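## Task

Remove the microphone from its stand and set it down on a free area of the table, where it must end up at rest and not touching any other object on the table. At the end the stand must be upright on the table. Never let a stand tip far while its own microphone is in contact with it. Releasing the microphone while it is moving quickly, or letting it drop or slide downward more than a few centimetres in total after any single pick-up, can count as failure. For the whole episode, the right_gripper's thumb_mcp goal is capped at +45.5 degrees (its mechanical stop is +109 degrees); any higher goal is treated as +45.5 and hand_goal reports that value.

## Robot and tools

Robot: two UR-type arms, left_arm and right_arm, each carrying a 16-motor four-digit hand (left_gripper is a mirror-image left hand, right_gripper a right hand). Bases in the scene frame: left_arm (+0.025, +0.433, +0.023) m, right_arm (+0.033, -0.320, +0.023) m. Scene frame: origin at table-top height between the arms, +z up, +x out over the table, left_arm on +y. Cameras: cam_high, cam_low, cam_left_wrist, cam_right_wrist.

Frames. Every hand pose, velocity and offset for an arm is in that arm's own base frame. The hand point sits in front of the palm near the index/middle knuckles; in its axes +z runs along straight fingers toward the tips, +y points out of the palm face, +x runs across the palm away from the thumb (on the left hand +x points toward the thumb). A rigid mast sticks out near the wrist on the palm side and can strike objects.

The 48-number row (used by execute_actions and move). One flat list covers both arms, every entry in [-1, 1], even when one arm stays still. Order: left_arm dx, dy, dz, rx, ry, rz; then left_gripper's 16 hinge numbers; left_gripper current_limit, speed; then right_arm dx, dy, dz, rx, ry, rz; right_gripper's 16 hinge numbers; right_gripper current_limit, speed. Hinge order for each hand: index_mcp, index_abd, index_pip, index_dip, middle_mcp, middle_abd, middle_pip, middle_dip, ring_mcp, ring_abd, ring_pip, ring_dip, thumb_cmc, thumb_axl, thumb_mcp, thumb_ipl. The same order applies in hand_goal, hand_measured, hand_current_ma and hand_state.

Pose numbers are offsets, not poses: each is measured from the arm's Hand target at the start of the action (or move), in the arm's base axes, with 1.0 = 0.6 m or 180 degrees. rx, ry, rz form one rotation vector, turning about the Hand target position. All six at 0 means return to the current Hand target. Repeating a nonzero offset moves further. Commanded orientation is clipped to within 32 degrees of the measured one per control step.

Hinge numbers are absolute goal angles, scaled linearly between each hinge's two stops; toward -1 bends the finger toward the palm (for _mcp, _pip, _dip) and swings _abd away from the thumb. Straight values: _mcp +0.75, _abd 0.00, _pip +0.58, _dip +0.70, thumb_cmc +0.71, thumb_axl +0.68, thumb_mcp +0.23, thumb_ipl +0.17. A 0 is a real goal, so to keep a hand as it is, resend its hand_goal, hand_current_limit and hand_speed. current_limit maps -1..+1 to 0..550 mA (minimum 11 mA); speed sets goal slew as (speed+1)/2 of 8.5 rad/s. Defaults: current_limit +0.4, speed -0.6. A finger grips only while its goal lies beyond the object surface. A motor held at 495 mA or more for 5 s shuts down for 10 s, so avoid squeezing at full current for long.

execute_actions: actions is a list of actions; each action is up to 15 rows, one per 1/30 s step, the last row held if fewer. Every row's offsets count from the action's start. cameras picks images; an empty actions list returns state plus all images.

move: target is one 48-number row or a list of up to 15 rows, all offsets measured from the same starting Hand targets (not chained). speed in m/s, 0.002 to 3.6 (default 0.25), one value or one per target. blend in m rounds corners in a list. stop_force in N (3 to 120) ends an arm's path when its wrist sensor feels that much push; it is unreliable for light or tipping objects, and should be omitted when backing off from a contact. zero (only with stop_force) chooses whether to re-zero the sensor first. blocking=false returns early (not with stop_force). The result adds a move: line ending in done, off_target, moving, held or fault, plus limits (paced = pose clipped, held = steps withheld). Moves do not avoid obstacles or the other arm; avoid paths passing near an arm's own base.

wait: seconds 0 to 10, arms hold their commands. stop: brakes a running move. zoom_image: camera name and region [x0, y0, x1, y1] in image pixels (images are 896x504), at most 504 on each side. zero_wrist_force: arm = left_arm or right_arm, tares the wrist sensor. read_manual: licence texts only. finished_scene: scene = the current scene's number; ends it irreversibly.

Results: end_effector_position (m), end_effector_quat_wxyz, velocities, Hand target (basis for the next offsets), joint positions and torques, Wrist force/torque in the end-effector's axes, and hand_goal, hand_measured, hand_current_ma, hand_state (moving, goal, blocked, overload). Lines such as MOTOR HOT, TORQUE FAULT, HAND FAULT or OVER-TEMPERATURE FAULT flag trouble.

Avoid: arm stiffness means even a small overshoot into a firm surface can trigger a fault stop (150 N net force or joint load limits; wrist joints 24.3 N m). Move slowly near contacts, never press the arms together or grip the other hand, do not knock over stands, drop or fling the microphone, or push anything off the table. Keep arms from staying stretched or pushing unreachable poses, which heats motors.

Each tool is called after "Request:" as a command line: name --argument value for each argument, lists and objects as JSON in quotes; but a table of rows of numbers goes row by row, as --pt "numbers of a row", without its own name.

## Session

Request:
execute_actions --actions '[]'

Request:
zoom_image --camera "cam_high" --region '[200, 100, 600, 500]'

Scene clock: 0.00 s.
left_arm: end_effector_position=(+0.1820, -0.5738, +0.1762) hand_goal=(+0.754, +0.000, +0.576, +0.696, +0.754, +0.000, +0.576, +0.696, +0.754, +0.000, +0.576, +0.696, +0.714, +0.678, +0.226, +0.168) hand_measured=(+0.754, +0.000, +0.576, +0.696, +0.754, +0.000, +0.576, +0.696, +0.754, +0.000, +0.576, +0.696, +0.714, +0.678, +0.226, +0.168) hand_current_ma=(+0, +0, +0, +0, +0, +0, +0, +0, +0, +0, +0, +0, +0, +0, +0, +0) hand_state=(goal, goal, goal, goal, goal, goal, goal, goal, goal, goal, goal, goal, goal, goal, goal, goal) hand_current_limit=0.40 hand_speed=-0.60 end_effector_quat_wxyz=(+0.220, +0.926, -0.189, -0.242) | right_arm: end_effector_position=(+0.4582, +0.1659, +0.3671) hand_goal=(+0.754, +0.000, +0.576, +0.696, +0.754, +0.000, +0.576, +0.696, +0.754, +0.000, +0.576, +0.696, +0.714, +0.678, +0.226, +0.168) hand_measured=(+0.754, +0.000, +0.576, +0.696, +0.754, +0.000, +0.576, +0.696, +0.754, +0.000, +0.576, +0.696, +0.714, +0.678, +0.226, +0.168) hand_current_ma=(+0, +0, +0, +0, +0, +0, +0, +0, +0, +0, +0, +0, +0, +0, +0, +0) hand_state=(goal, goal, goal, goal, goal, goal, goal, goal, goal, goal, goal, goal, goal, goal, goal, goal) hand_current_limit=0.40 hand_speed=-0.60 end_effector_quat_wxyz=(-0.006, +0.730, +0.683, -0.028)
Joint positions: left_arm=[2.46 -1.78 -1.987 -1.21 0.951 1.378] | right_arm=[0.169 -1.752 1.69 -1.456 -1.592 0.236]
Joint velocities: within noise
Joint torques (N m): no reading
Wrist force (N): no reading
Wrist torque (N m): no reading
Wrist force, peak (N): no reading
Hand target: left_arm +0.1820, -0.5738, +0.1762; +0.220, +0.926, -0.189, -0.242 | right_arm +0.4582, +0.1659, +0.3671; -0.006, +0.730, +0.683, -0.028

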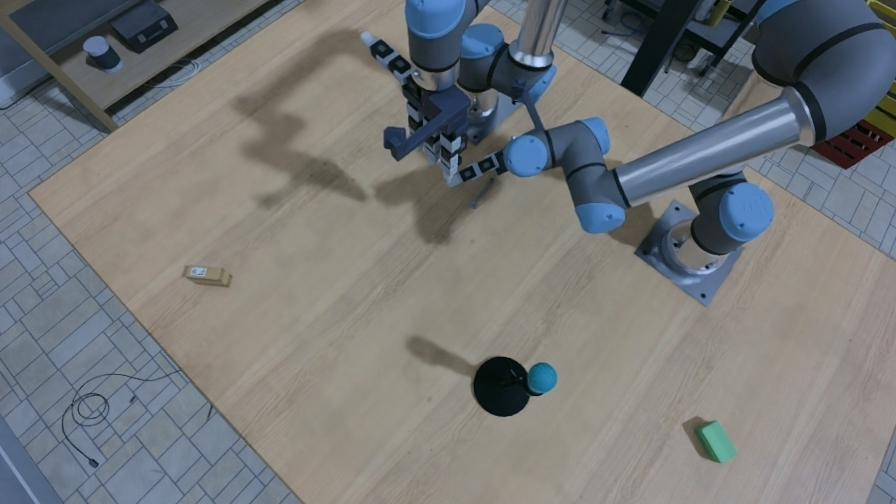

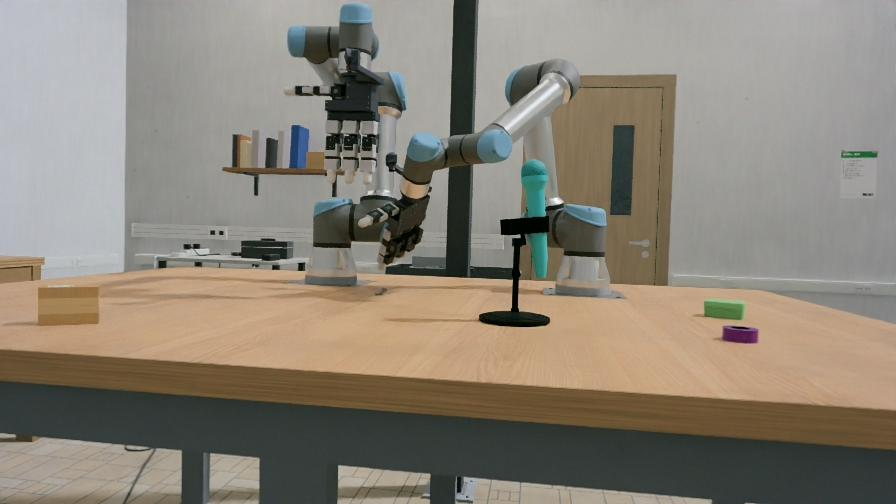

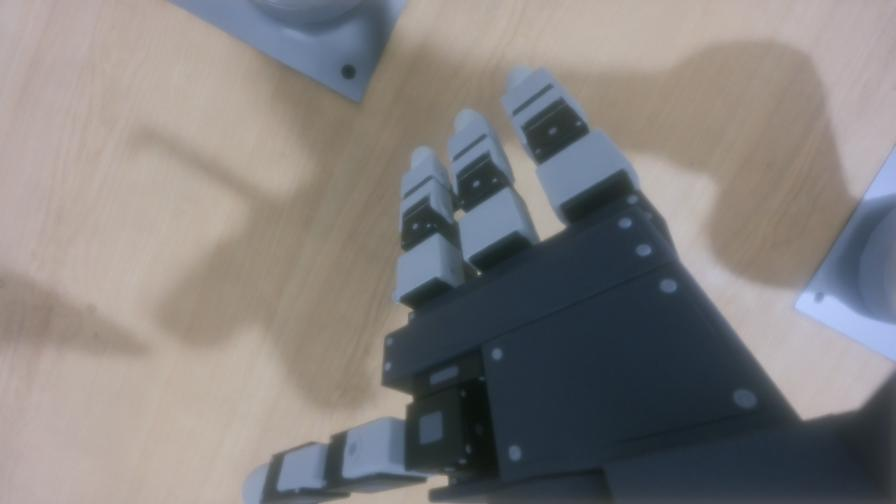

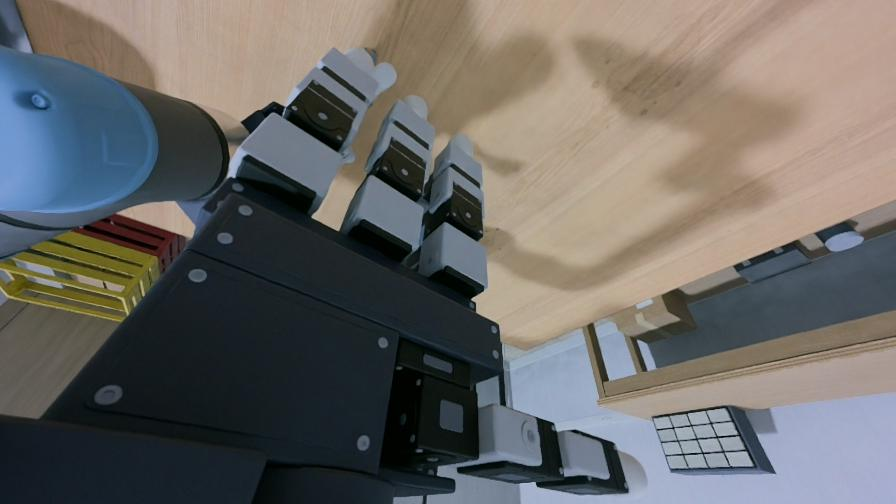

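Scaled by 1.260.

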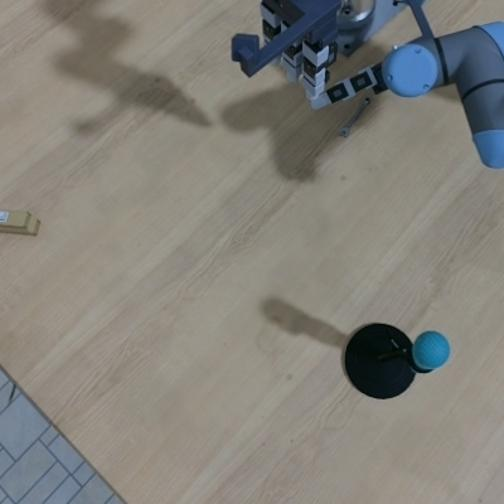

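Request:
move --pt "0.08 0.25 0.06 0 0 0 0.754 0 0.576 0.696 0.754 0 0.576 0.696 0.754 0 0.576 0.696 0.714 0.678 0.226 0.168 0.4 -0.6 0 0 0 0 0 0 0.754 0 0.576 0.696 0.754 0 0.576 0.696 0.754 0 0.576 0.696 0.714 0.678 0.226 0.168 0.4 -0.6" --pt "0.1607 0.4902 0.3347 0.01 0.13 0.1 0.754 0 0.576 0.696 0.754 0 0.576 0.696 0.754 0 0.576 0.696 0.714 0.678 0.226 0.168 0.4 -0.6 0 0 0 0 0 0 0.754 0 0.576 0.696 0.754 0 0.576 0.696 0.754 0 0.576 0.696 0.714 0.678 0.226 0.168 0.4 -0.6" --cameras '["cam_high","cam_low"]' --speed 0.3 --blend 0.04

Request:
zoom_image --camera "cam_low" --region '[450, 140, 620, 340]'

Request:
zoom_image --camera "cam_high" --region '[440, 330, 600, 440]'

Scene clock: 82.33 s.
left_arm: end_effector_position=(+0.2785, -0.2797, +0.3770) hand_goal=(+0.754, +0.000, +0.576, +0.696, +0.754, +0.000, +0.576, +0.696, +0.754, +0.000, +0.576, +0.696, +0.714, +0.678, +0.226, +0.168) hand_measured=(+0.756, +0.000, +0.576, +0.696, +0.756, +0.000, +0.576, +0.696, +0.756, +0.000, +0.576, +0.696, +0.716, +0.678, +0.224, +0.168) hand_current_ma=(+0, +0, +0, +0, +0, +0, +0, +0, +0, +0, +0, +0, +0, +0, +0, +0) hand_state=(goal, goal, goal, goal, goal, goal, goal, goal, goal, goal, goal, goal, goal, goal, goal, goal) hand_current_limit=0.40 hand_speed=-0.60 end_effector_quat_wxyz=(+0.275, +0.879, +0.009, -0.390) | right_arm: end_effector_position=(+0.4582, +0.1659, +0.3671) hand_goal=(+0.754, +0.000, +0.576, +0.696, +0.754, +0.000, +0.576, +0.696, +0.754, +0.000, +0.576, +0.696, +0.714, +0.678, +0.226, +0.168) hand_measured=(+0.754, +0.000, +0.576, +0.696, +0.754, +0.000, +0.576, +0.696, +0.754, +0.000, +0.576, +0.696, +0.714, +0.678, +0.224, +0.168) hand_current_ma=(-1, +0, +1, +0, -1, +0, +1, +0, -1, +0, +1, +0, +0, -1, -3, +0) hand_state=(goal, goal, goal, goal, goal, goal, goal, goal, goal, goal, goal, goal, goal, goal, goal, goal) hand_current_limit=0.40 hand_speed=-0.60 end_effector_quat_wxyz=(-0.006, +0.730, +0.683, -0.028)
Joint positions: left_arm=[3.25 -1.419 -1.787 -2.434 1.145 1.875] | right_arm=[0.169 -1.752 1.69 -1.456 -1.592 0.236]
Joint torques (N m): left_arm=[9.38 0.27 30.64 -2 1.77 1.96] | right_arm=[-0.03 -14.16 -22.96 -2.66 -0.41 -0.09]
Wrist force (N): left_arm=[-0.5 -0.1 0.1] | right_arm=[0.1 -0.1 0.1]
Wrist torque (N m): left_arm=[-0.05 0.01 -0.19] | right_arm=[-0.02 -0.03 0.01]
Wrist force, peak (N): left_arm=[0.1 1.1 1.0] | right_arm=[-0.5 -0.3 -0.4]
Hand target: left_arm +0.2785, -0.2796, +0.3770; +0.275, +0.879, +0.009, -0.390 | right_arm +0.4582, +0.1659, +0.3671; -0.006, +0.730, +0.683, -0.028
Off the commanded pose: left_arm 0.000 m, 0 deg | right_arm 0.000 m, 0 deg.
move: done
Images, in order (width x height): cam_high 896x504, cam_low 896x504.

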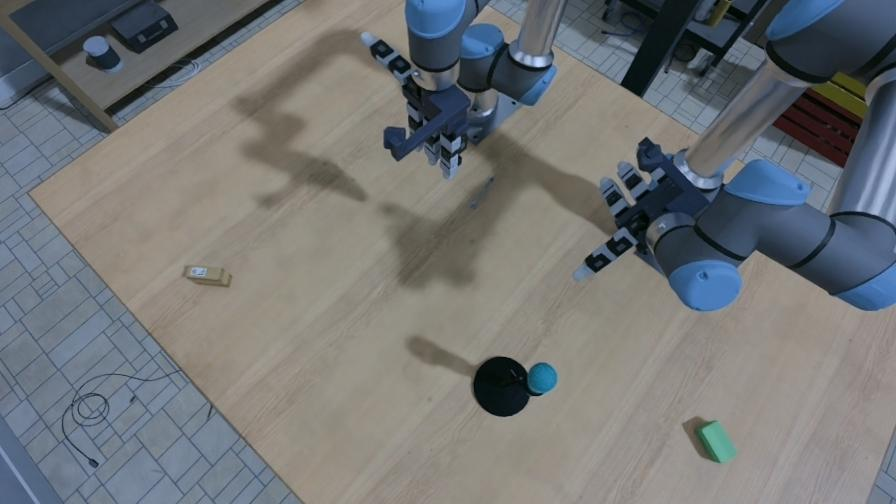

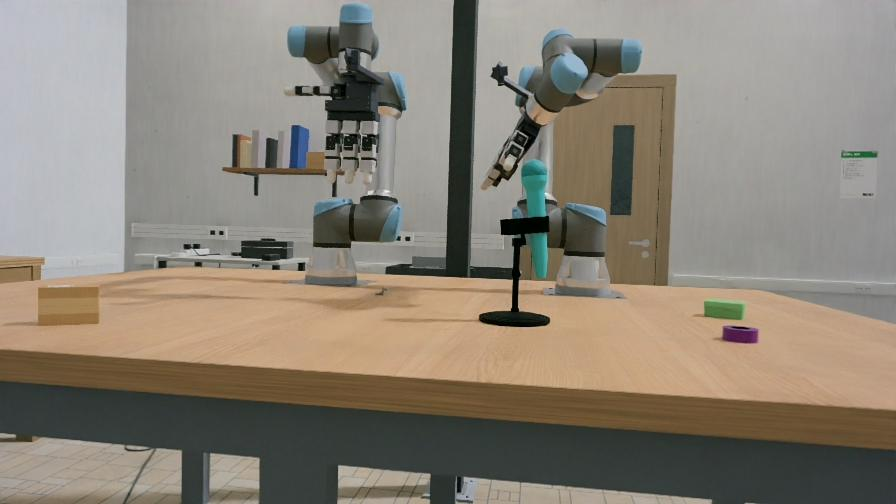

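Scaled by 2.520.

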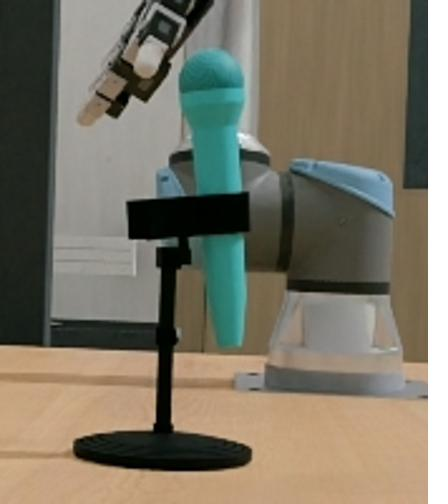

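Scaled by 3.150.

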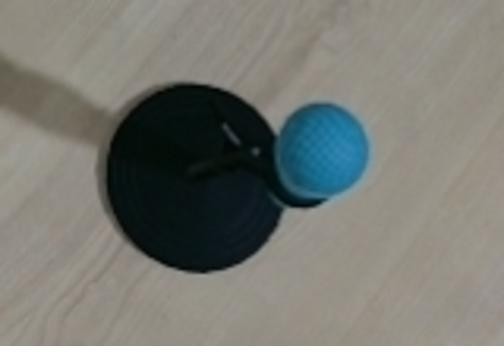

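Request:
move --pt "0.3278 0.454 0.0833 0.0114 0.1586 0.117 0.754 0 0.576 0.696 0.754 0 0.576 0.696 0.754 0 0.576 0.696 -0.571 0.678 0.226 0.168 0.4 -0.6 -0.0763 -0.0502 0.0165 0.0868 0.1524 -0.2233 0.754 0 0.576 0.696 0.754 0 0.576 0.696 0.754 0 0.576 0.696 -0.571 0.678 0.226 -0.265 0.4 -0.6" --pt "0.667 0.5247 -0.2308 0.0228 0.3173 0.2341 0.754 0 0.576 0.696 0.754 0 0.576 0.696 0.754 0 0.576 0.696 -0.571 0.678 0.226 0.168 0.4 -0.6 -0.0763 -0.0502 0.0165 0.1735 0.3049 -0.4467 0.754 0 0.576 0.696 0.754 0 0.576 0.696 0.754 0 0.576 0.696 -0.571 0.678 0.226 -0.265 0.4 -0.6" --cameras '["cam_high","cam_low"]' --speed 0.3 --blend 0.05

Request:
zoom_image --camera "cam_high" --region '[440, 270, 700, 440]'

Request:
zoom_image --camera "cam_low" --region '[470, 120, 720, 330]'

Scene clock: 123.73 s.
left_arm: end_effector_position=(+0.6786, +0.0352, +0.2386) hand_goal=(+0.754, +0.000, +0.576, +0.696, +0.754, +0.000, +0.576, +0.696, +0.754, +0.000, +0.576, +0.696, -0.570, +0.678, +0.226, +0.168) hand_measured=(+0.754, +0.002, +0.576, +0.696, +0.754, +0.002, +0.576, +0.696, +0.754, +0.002, +0.576, +0.696, -0.552, +0.678, +0.224, +0.168) hand_current_ma=(+0, +0, +0, +0, +0, +0, +0, +0, +0, +0, +0, +0, +12, +0, +0, +0) hand_state=(goal, goal, goal, goal, goal, goal, goal, goal, goal, goal, goal, goal, goal, goal, goal, goal) hand_current_limit=0.40 hand_speed=-0.60 end_effector_quat_wxyz=(+0.324, +0.539, +0.452, -0.633) | right_arm: end_effector_position=(+0.4124, +0.1358, +0.3770) hand_goal=(+0.754, +0.000, +0.576, +0.696, +0.754, +0.000, +0.576, +0.696, +0.754, +0.000, +0.576, +0.696, -0.570, +0.678, +0.226, -0.264) hand_measured=(+0.748, +0.000, +0.576, +0.696, +0.748, +0.000, +0.576, +0.696, +0.748, +0.000, +0.576, +0.696, -0.570, +0.678, +0.224, -0.262) hand_current_ma=(-11, +0, +0, +0, -13, +0, +0, +0, -12, +0, +1, +0, +0, -1, -3, +3) hand_state=(goal, goal, goal, goal, goal, goal, goal, goal, goal, goal, goal, goal, goal, goal, goal, goal) hand_current_limit=0.40 hand_speed=-0.60 end_effector_quat_wxyz=(-0.480, +0.863, -0.014, -0.157)
Joint positions: left_arm=[3.699 -2.53 -0.687 -3.079 0.958 1.354] | right_arm=[-0.279 -1.505 1.413 -0.708 -0.753 0.976]
Joint torques (N m): left_arm=[-8.08 45.52 29.46 -3.67 -2.48 -2.31] | right_arm=[-9.4 -34.66 -13.88 -2.9 3.16 1.86]
Wrist force (N): left_arm=[0.7 -1.1 1.2] | right_arm=[0.2 -0.8 0.6]
Wrist torque (N m): left_arm=[-0.14 -0.05 -0.05] | right_arm=[-0.30 0.02 0.07]
Wrist force, peak (N): left_arm=[0.6 -1.2 1.4] | right_arm=[0.2 -1.4 1.2]
Hand target: left_arm +0.6787, +0.0352, +0.2385; +0.324, +0.539, +0.452, -0.633 | right_arm +0.4125, +0.1358, +0.3770; -0.480, +0.863, -0.014, -0.157
Off the commanded pose: left_arm 0.000 m, 0 deg | right_arm 0.000 m, 0 deg.
move: done
Images, in order (width x height): cam_high 896x504, cam_low 896x504.

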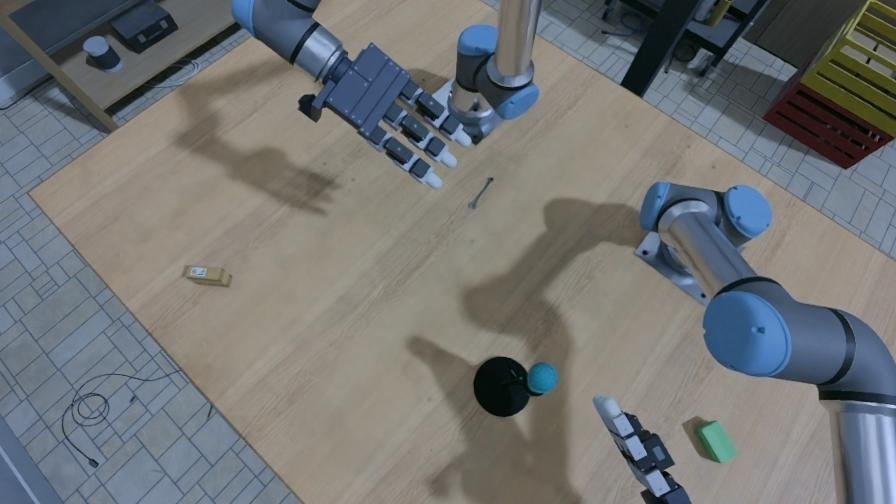

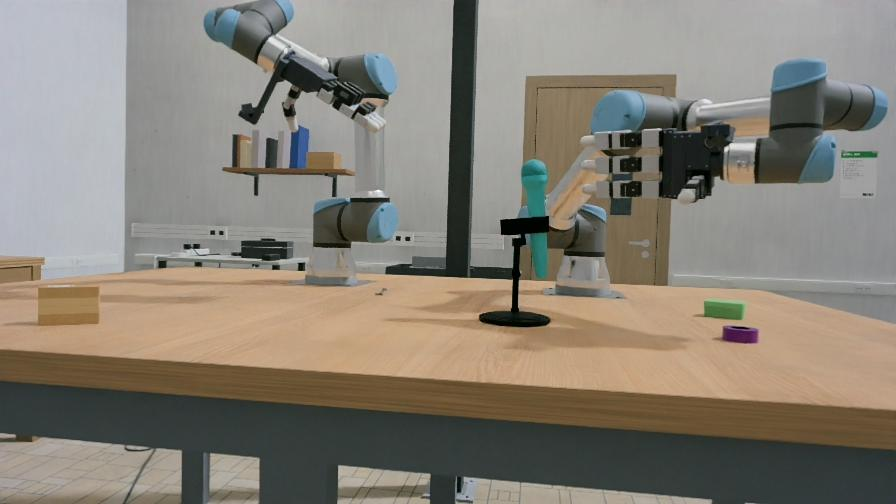

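Scaled by 1.938.

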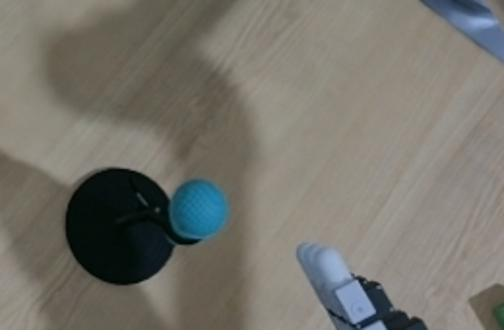

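Scaled by 2.016.

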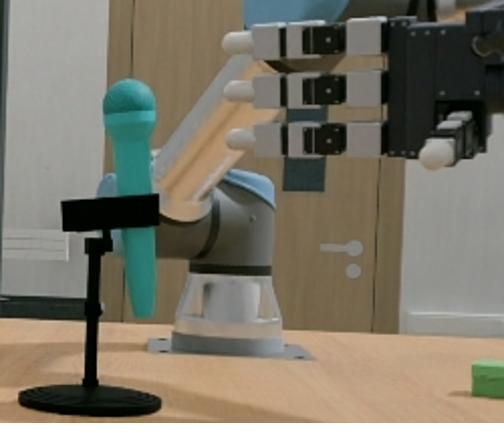

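Request:
move --pt "-0.0727 -0.1313 -0.0067 0 0 0 0.754 0 0.576 0.696 0.754 0 0.576 0.696 0.754 0 0.576 0.696 -0.571 0.678 0.226 0.168 0.4 -0.6 -0.06 0.2645 -0.25 0.3503 0.3484 -0.317 0.754 0 0.576 0.696 0.754 0 0.576 0.696 0.754 0 0.576 0.696 -0.571 0.678 0.226 -0.265 0.4 -0.6" --cameras '["cam_high","cam_low"]' --speed 0.25

Request:
zoom_image --camera "cam_high" --region '[440, 290, 660, 440]'

Request:
zoom_image --camera "cam_low" --region '[470, 120, 670, 330]'

Scene clock: 150.43 s.
left_arm: end_effector_position=(+0.6351, -0.0436, +0.2345) hand_goal=(+0.754, +0.000, +0.576, +0.696, +0.754, +0.000, +0.576, +0.696, +0.754, +0.000, +0.576, +0.696, -0.570, +0.678, +0.226, +0.168) hand_measured=(+0.754, +0.002, +0.576, +0.696, +0.754, +0.002, +0.576, +0.696, +0.754, +0.002, +0.576, +0.696, -0.552, +0.678, +0.224, +0.168) hand_current_ma=(+0, +0, +0, +0, +0, +0, +0, +0, +0, +0, +0, +0, +12, +0, +0, +0) hand_state=(goal, goal, goal, goal, goal, goal, goal, goal, goal, goal, goal, goal, goal, goal, goal, goal) hand_current_limit=0.40 hand_speed=-0.60 end_effector_quat_wxyz=(+0.324, +0.539, +0.452, -0.633) | right_arm: end_effector_position=(+0.3765, +0.2945, +0.2270) hand_goal=(+0.754, +0.000, +0.576, +0.696, +0.754, +0.000, +0.576, +0.696, +0.754, +0.000, +0.576, +0.696, -0.570, +0.678, +0.226, -0.264) hand_measured=(+0.752, -0.002, +0.576, +0.696, +0.752, -0.002, +0.576, +0.696, +0.752, -0.002, +0.576, +0.696, -0.576, +0.678, +0.226, -0.262) hand_current_ma=(-3, -1, +0, +0, -3, -1, +0, +0, -3, -1, +1, +0, -11, -1, -1, +3) hand_state=(goal, goal, goal, goal, goal, goal, goal, goal, goal, goal, goal, goal, goal, goal, goal, goal) hand_current_limit=0.40 hand_speed=-0.60 end_effector_quat_wxyz=(+0.761, -0.213, +0.532, +0.303)
Joint positions: left_arm=[3.633 -2.326 -1.071 -2.899 0.892 1.355] | right_arm=[-0.159 -0.693 2.287 1.007 -0.727 -1.152]
Joint torques (N m): left_arm=[-7.47 67.52 7.36 0.88 -2.62 1.06] | right_arm=[9.79 -19.85 10.9 -2.05 -3.39 -2.26]
Wrist force (N): left_arm=[0.3 -0.8 1.3] | right_arm=[0.9 -1.1 1.3]
Wrist torque (N m): left_arm=[-0.13 0.00 -0.20] | right_arm=[-0.24 0.15 0.11]
Wrist force, peak (N): left_arm=[1.0 -1.3 1.6] | right_arm=[1.1 -1.7 1.7]
Hand target: left_arm +0.6350, -0.0436, +0.2345; +0.324, +0.539, +0.452, -0.633 | right_arm +0.3765, +0.2945, +0.2270; +0.761, -0.213, +0.532, +0.303
Off the commanded pose: left_arm 0.000 m, 0 deg | right_arm 0.000 m, 0 deg.
move: done
Images, in order (width x height): cam_high 896x504, cam_low 896x504.

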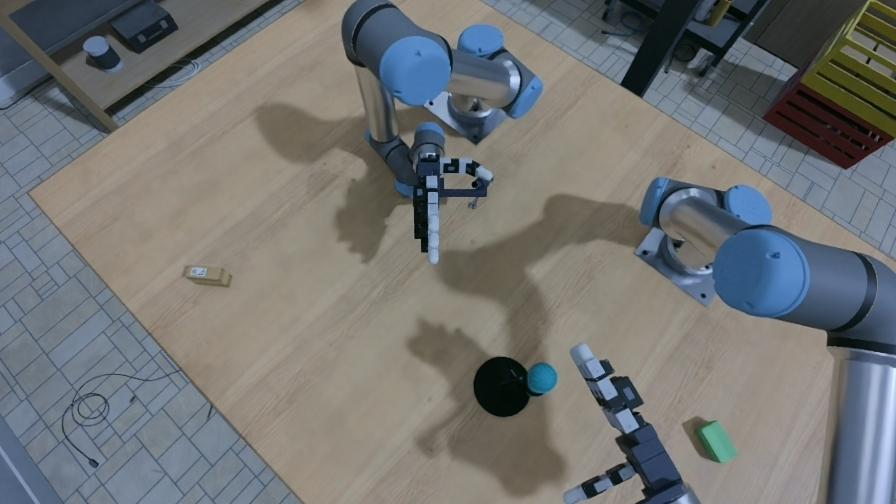

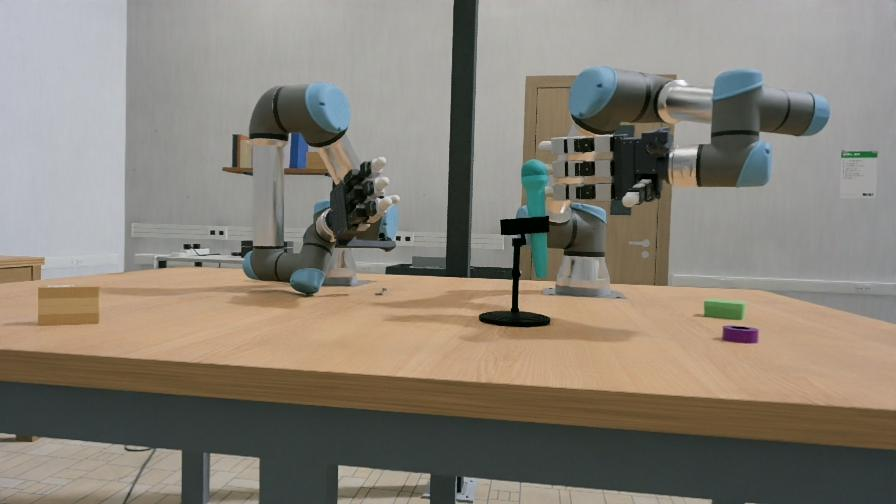

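Scaled by 2.291.

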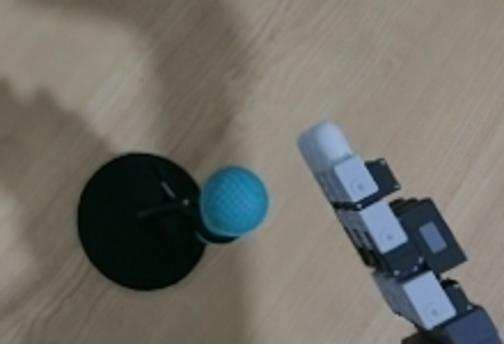

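Scaled by 2.400.

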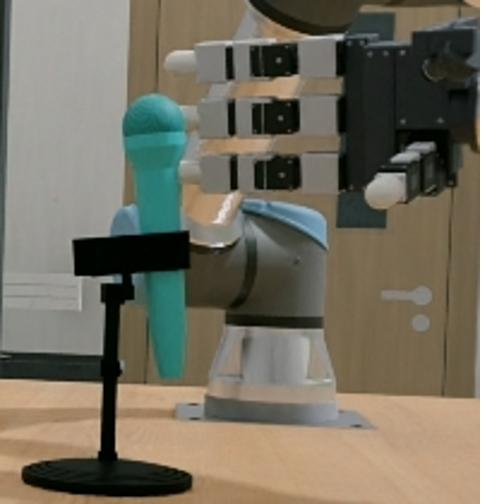

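Request:
move --pt "-0.0647 -0.1333 -0.0043 0 0 0 0.754 0 0.576 0.696 0.754 0 0.576 0.696 0.754 0 0.576 0.696 -0.571 0.678 0.226 0.168 0.4 -0.6 0.06 -0.2645 0.25 -0.3503 -0.3484 0.317 0.754 0 0.576 0.696 0.754 0 0.576 0.696 0.754 0 0.576 0.696 -0.571 0.678 0.226 -0.265 0.4 -0.6" --pt "-0.0647 -0.1333 -0.0043 0 0 0 0.754 0 0.576 0.696 0.754 0 0.576 0.696 0.754 0 0.576 0.696 -0.571 0.678 0.226 0.168 0.4 -0.6 0.3502 -0.1213 0.619 -0.142 -0.1642 -0.0357 0.754 0 0.576 0.696 0.754 0 0.576 0.696 0.754 0 0.576 0.696 -0.571 0.678 0.226 -0.265 0.4 -0.6" --cameras '["cam_high","cam_low","cam_left_wrist"]' --speed 0.3

Request:
zoom_image --camera "cam_high" --region '[440, 290, 660, 440]'

Request:
zoom_image --camera "cam_low" --region '[470, 120, 670, 330]'

Scene clock: 199.43 s.
left_arm: end_effector_position=(+0.5962, -0.1236, +0.2319) hand_goal=(+0.754, +0.000, +0.576, +0.696, +0.754, +0.000, +0.576, +0.696, +0.754, +0.000, +0.576, +0.696, -0.570, +0.678, +0.226, +0.168) hand_measured=(+0.754, +0.002, +0.576, +0.696, +0.754, +0.002, +0.576, +0.696, +0.754, +0.002, +0.576, +0.696, -0.552, +0.678, +0.224, +0.168) hand_current_ma=(+0, +0, +0, +0, +0, +0, +0, +0, +0, +0, +0, +0, +12, +0, +0, +0) hand_state=(goal, goal, goal, goal, goal, goal, goal, goal, goal, goal, goal, goal, goal, goal, goal, goal) hand_current_limit=0.40 hand_speed=-0.60 end_effector_quat_wxyz=(+0.324, +0.539, +0.452, -0.633) | right_arm: end_effector_position=(+0.5865, +0.2217, +0.5985) hand_goal=(+0.754, +0.000, +0.576, +0.696, +0.754, +0.000, +0.576, +0.696, +0.754, +0.000, +0.576, +0.696, -0.570, +0.678, +0.226, -0.264) hand_measured=(+0.748, -0.002, +0.576, +0.696, +0.746, -0.002, +0.576, +0.696, +0.748, -0.002, +0.576, +0.696, -0.576, +0.678, +0.226, -0.262) hand_current_ma=(-13, -2, +0, +0, -15, -2, +0, +0, -13, -2, +0, +0, -11, -1, +0, +3) hand_state=(goal, goal, goal, goal, goal, goal, goal, goal, goal, goal, goal, goal, goal, goal, goal, goal) hand_current_limit=0.40 hand_speed=-0.60 end_effector_quat_wxyz=(+0.821, -0.415, +0.386, +0.073)
Joint positions: left_arm=[3.547 -2.188 -1.316 -2.794 0.806 1.357] | right_arm=[-0.279 -1.504 1.411 -0.705 0.523 1.565]
Joint torques (N m): left_arm=[-8.3 61.23 7.28 0.96 -2.54 -1.63] | right_arm=[9.55 -13.63 -15.31 -4.82 3.33 2.02]
Wrist force (N): left_arm=[0.8 -0.9 1.0] | right_arm=[0.8 -1.1 2.1]
Wrist torque (N m): left_arm=[-0.10 -0.07 -0.16] | right_arm=[-0.44 0.11 0.11]
Wrist force, peak (N): left_arm=[0.8 -0.9 1.9] | right_arm=[0.5 -1.8 2.2]
Hand target: left_arm +0.5962, -0.1236, +0.2319; +0.324, +0.539, +0.452, -0.633 | right_arm +0.5866, +0.2217, +0.5984; +0.821, -0.415, +0.386, +0.073
Off the commanded pose: left_arm 0.000 m, 0 deg | right_arm 0.000 m, 0 deg.
move: done
Images, in order (width x height): cam_high 896x504, cam_low 896x504, cam_left_wrist 896x504.

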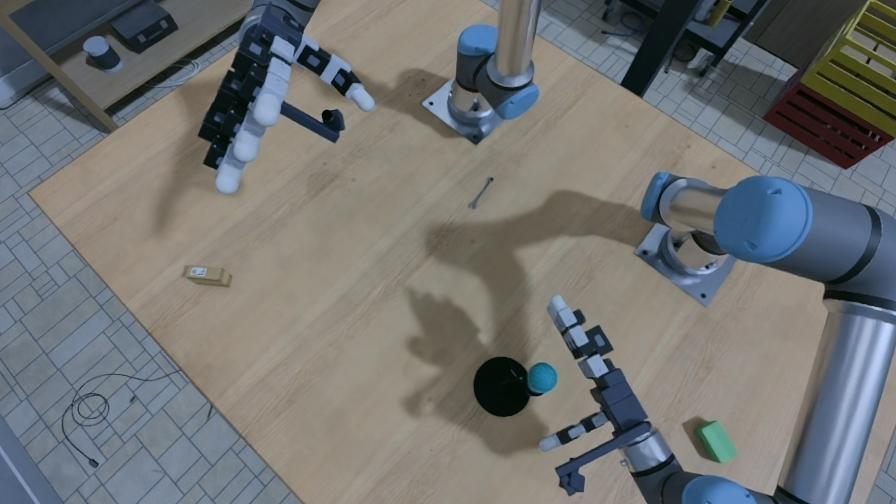

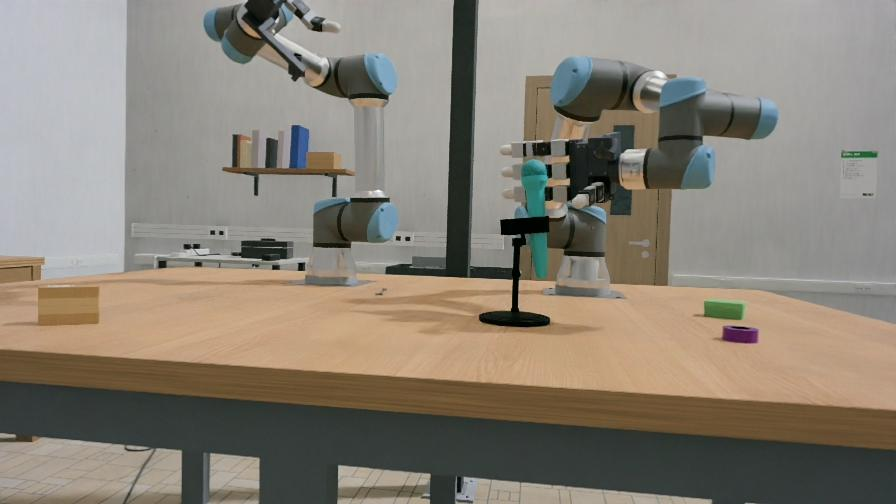

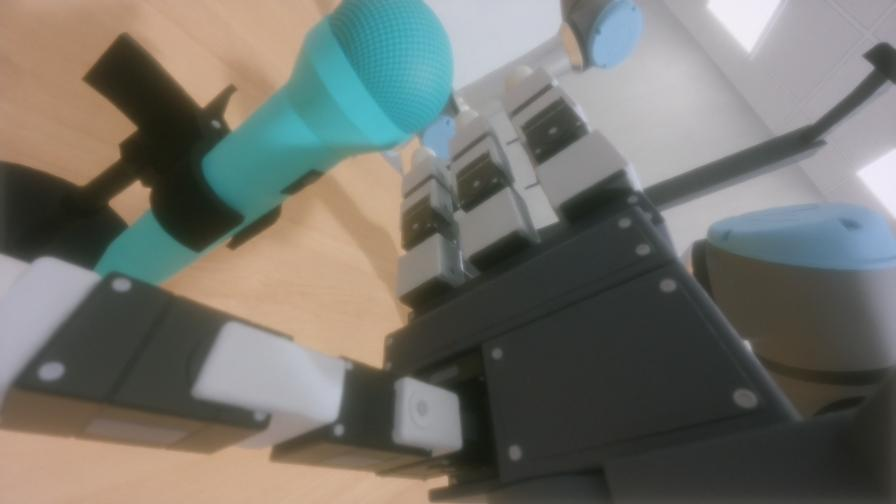

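Scaled by 2.291.

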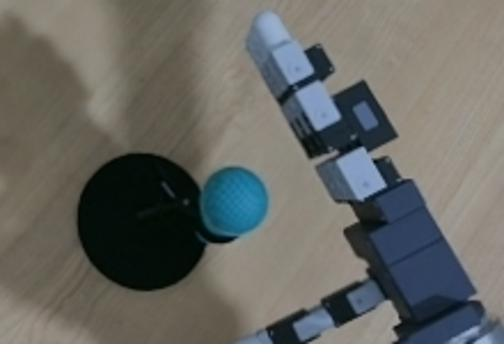

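Scaled by 2.400.

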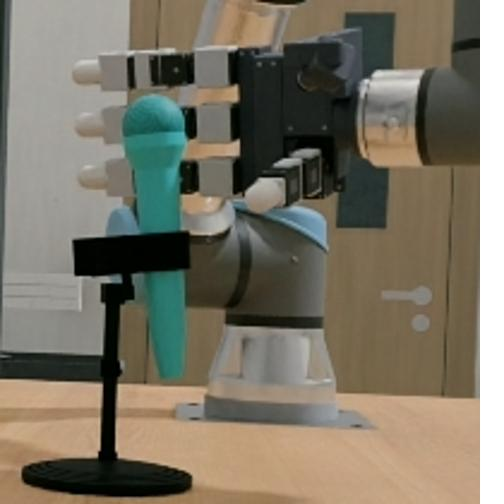

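Request:
move --pt "0 0 0 0 0 0 0.754 0 0.576 0.696 0.754 0 0.576 0.696 0.754 0 0.576 0.696 -0.571 0.678 0.226 0.168 0.4 -0.6 -0.274 0.3082 -0.619 0.0714 0.2448 -0.0026 0.754 0 0.576 0.696 0.754 0 0.576 0.696 0.754 0 0.576 0.696 -0.571 0.678 0.226 -0.265 0.4 -0.6" --pt "0 0 0 0 0 0 0.754 0 0.576 0.696 0.754 0 0.576 0.696 0.754 0 0.576 0.696 -0.571 0.678 0.226 0.168 0.4 -0.6 -0.1717 0.4707 -0.844 0.0714 0.2448 -0.0026 0.754 0 0.576 0.696 0.754 0 0.576 0.696 0.754 0 0.576 0.696 -0.571 0.678 0.226 -0.265 0.4 -0.6" --cameras '["cam_high","cam_low","cam_right_wrist"]' --speed '[0.25, 0.15]'

Request:
zoom_image --camera "cam_high" --region '[400, 270, 600, 430]'

Request:
zoom_image --camera "cam_low" --region '[430, 120, 630, 330]'

Scene clock: 212.57 s.
left_arm: end_effector_position=(+0.5962, -0.1236, +0.2319) hand_goal=(+0.754, +0.000, +0.576, +0.696, +0.754, +0.000, +0.576, +0.696, +0.754, +0.000, +0.576, +0.696, -0.570, +0.678, +0.226, +0.168) hand_measured=(+0.754, +0.002, +0.576, +0.696, +0.754, +0.002, +0.576, +0.696, +0.754, +0.002, +0.576, +0.696, -0.552, +0.678, +0.224, +0.168) hand_current_ma=(+0, +0, +0, +0, +0, +0, +0, +0, +0, +0, +0, +0, +12, +0, +0, +0) hand_state=(goal, goal, goal, goal, goal, goal, goal, goal, goal, goal, goal, goal, goal, goal, goal, goal) hand_current_limit=0.40 hand_speed=-0.60 end_effector_quat_wxyz=(+0.324, +0.539, +0.452, -0.633) | right_arm: end_effector_position=(+0.4835, +0.5041, +0.0921) hand_goal=(+0.754, +0.000, +0.576, +0.696, +0.754, +0.000, +0.576, +0.696, +0.754, +0.000, +0.576, +0.696, -0.570, +0.678, +0.226, -0.264) hand_measured=(+0.752, -0.002, +0.576, +0.696, +0.752, -0.002, +0.576, +0.696, +0.752, -0.002, +0.576, +0.696, -0.578, +0.678, +0.226, -0.262) hand_current_ma=(-3, -2, +0, +0, -4, -2, +0, +0, -4, -2, +0, +0, -14, -1, +0, +3) hand_state=(goal, goal, goal, goal, goal, goal, goal, goal, goal, goal, goal, goal, goal, goal, goal, goal) hand_current_limit=0.40 hand_speed=-0.60 end_effector_quat_wxyz=(+0.657, -0.263, +0.657, +0.261)
Joint positions: left_arm=[3.547 -2.188 -1.316 -2.794 0.806 1.357] | right_arm=[0.361 -0.941 1.972 -1.03 1.172 1.568]
Joint torques (N m): left_arm=[-7.96 61.29 7.21 0.98 -2.49 -1.83] | right_arm=[9.01 -26.48 -18.87 -4.12 2.08 1.96]
Wrist force (N): left_arm=[0.5 -0.8 1.0] | right_arm=[0.6 -0.6 0.9]
Wrist torque (N m): left_arm=[-0.09 -0.03 -0.19] | right_arm=[-0.11 0.16 0.05]
Wrist force, peak (N): left_arm=[0.8 -1.2 1.5] | right_arm=[0.3 -2.5 2.0]
Hand target: left_arm +0.5962, -0.1236, +0.2319; +0.324, +0.539, +0.452, -0.633 | right_arm +0.4836, +0.5041, +0.0920; +0.657, -0.263, +0.657, +0.261
Off the commanded pose: left_arm 0.000 m, 0 deg | right_arm 0.000 m, 0 deg.
move: done
Images, in order (width x height): cam_high 896x504, cam_low 896x504, cam_right_wrist 896x504.

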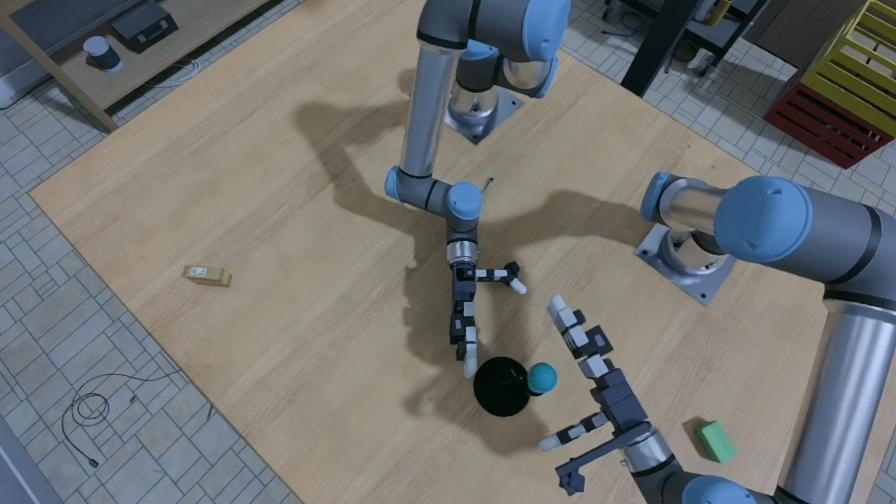

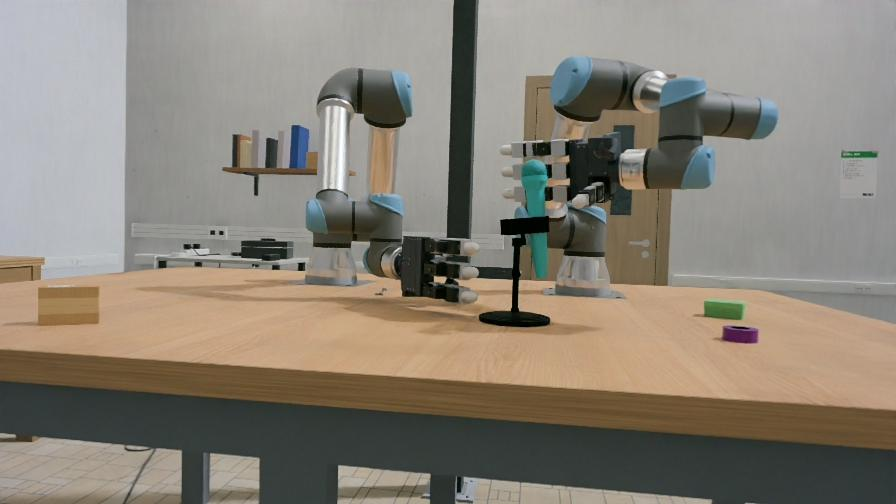

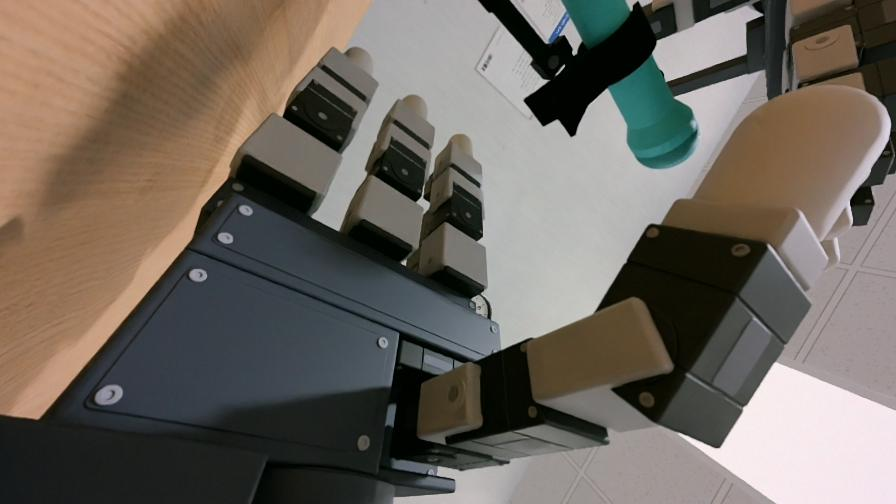

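Scaled by 2.520.

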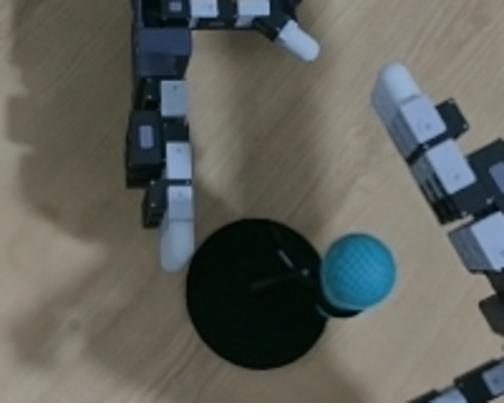

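Scaled by 2.400.

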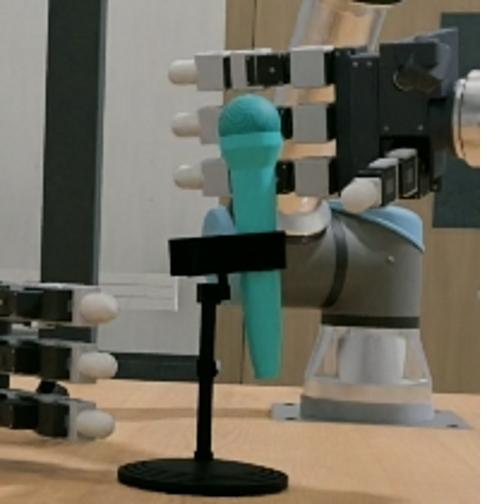

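Request:
move --pt "0 0 0 0 0 0 0.754 0 0.576 0.696 0.754 0 0.576 0.696 0.754 0 0.576 0.696 -0.571 0.678 0.226 0.168 0.4 -0.6 0.1138 0.122 0 0 0 0 0.754 0 0.576 0.696 0.754 0 0.576 0.696 0.754 0 0.576 0.696 -0.571 0.678 0.226 -0.265 0.4 -0.6" --cameras '["cam_high","cam_low","cam_right_wrist"]' --speed 0.08 --stop_force 8

Request:
zoom_image --camera "cam_high" --region '[400, 270, 600, 430]'

Request:
zoom_image --camera "cam_low" --region '[430, 120, 630, 330]'

Scene clock: 222.90 s.
left_arm: end_effector_position=(+0.5962, -0.1236, +0.2319) hand_goal=(+0.754, +0.000, +0.576, +0.696, +0.754, +0.000, +0.576, +0.696, +0.754, +0.000, +0.576, +0.696, -0.570, +0.678, +0.226, +0.168) hand_measured=(+0.754, +0.002, +0.576, +0.696, +0.754, +0.002, +0.576, +0.696, +0.754, +0.002, +0.576, +0.696, -0.552, +0.678, +0.224, +0.168) hand_current_ma=(+0, +0, +0, +0, +0, +0, +0, +0, +0, +0, +0, +0, +12, +0, +0, +0) hand_state=(goal, goal, goal, goal, goal, goal, goal, goal, goal, goal, goal, goal, goal, goal, goal, goal) hand_current_limit=0.40 hand_speed=-0.60 end_effector_quat_wxyz=(+0.324, +0.539, +0.452, -0.633) | right_arm: end_effector_position=(+0.5518, +0.5773, +0.0920) hand_goal=(+0.754, +0.000, +0.576, +0.696, +0.754, +0.000, +0.576, +0.696, +0.754, +0.000, +0.576, +0.696, -0.570, +0.678, +0.226, -0.264) hand_measured=(+0.752, -0.002, +0.576, +0.696, +0.752, -0.002, +0.576, +0.696, +0.752, -0.002, +0.576, +0.696, -0.578, +0.678, +0.226, -0.262) hand_current_ma=(-3, -2, +0, +0, -4, -2, +0, +0, -4, -2, +0, +0, -14, -1, +0, +3) hand_state=(goal, goal, goal, goal, goal, goal, goal, goal, goal, goal, goal, goal, goal, goal, goal, goal) hand_current_limit=0.40 hand_speed=-0.60 end_effector_quat_wxyz=(+0.657, -0.263, +0.657, +0.261)
Joint positions: left_arm=[3.547 -2.188 -1.316 -2.794 0.806 1.357] | right_arm=[0.442 -0.795 1.652 -0.856 1.253 1.568]
Joint torques (N m): left_arm=[-7.61 60.83 7.8 0.96 -2.39 -1.78] | right_arm=[9.96 -32.85 -22.66 0.32 2.2 -2.38]
Wrist force (N): left_arm=[0.7 -0.9 1.0] | right_arm=[0.8 -0.8 0.6]
Wrist torque (N m): left_arm=[-0.10 -0.05 -0.16] | right_arm=[-0.13 0.13 0.05]
Wrist force, peak (N): left_arm=[0.9 -1.4 1.2] | right_arm=[1.0 -0.9 1.2]
Hand target: left_arm +0.5962, -0.1236, +0.2319; +0.324, +0.539, +0.452, -0.633 | right_arm +0.5518, +0.5773, +0.0920; +0.657, -0.263, +0.657, +0.261
Off the commanded pose: left_arm 0.000 m, 0 deg | right_arm 0.000 m, 0 deg.
move: done
Images, in order (width x height): cam_high 896x504, cam_low 896x504, cam_right_wrist 896x504.

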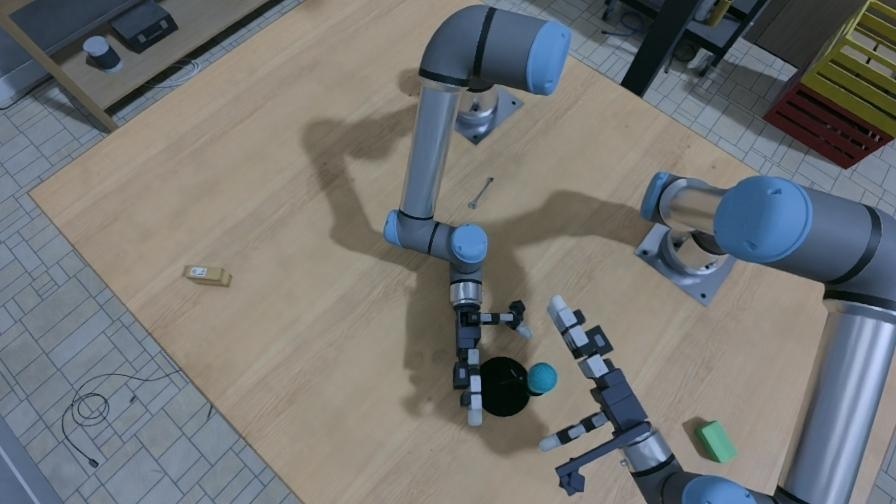

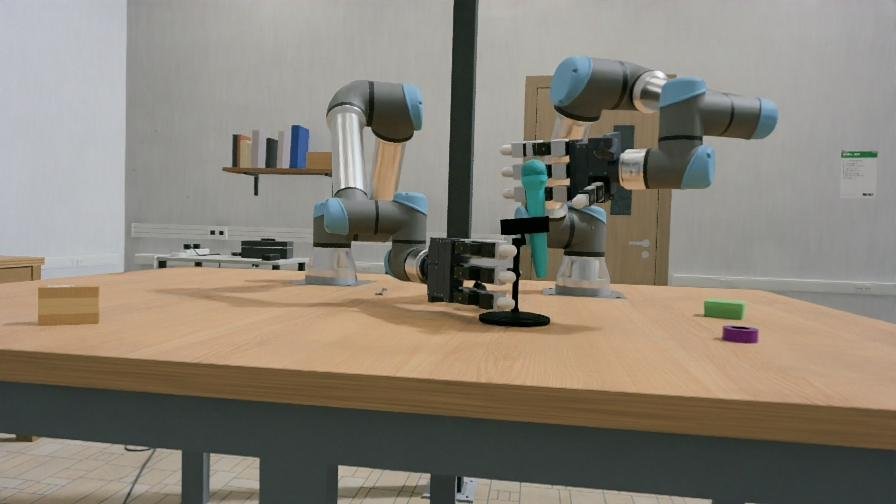

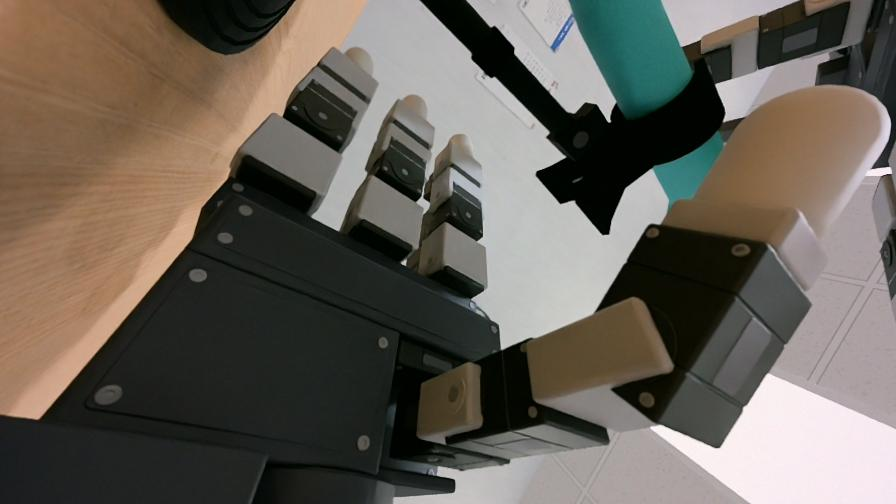

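Scaled by 2.520.

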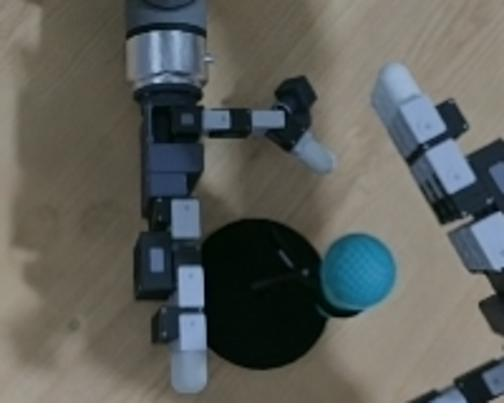

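Scaled by 2.400.

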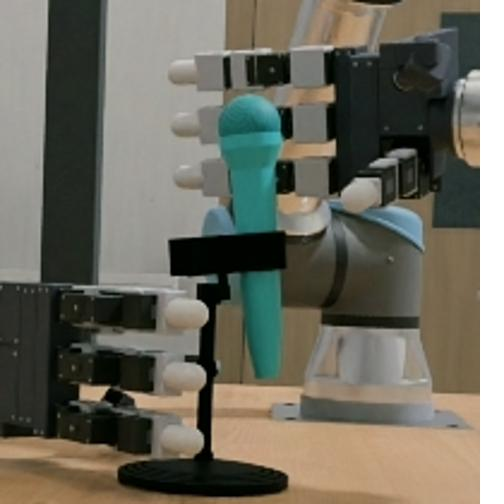

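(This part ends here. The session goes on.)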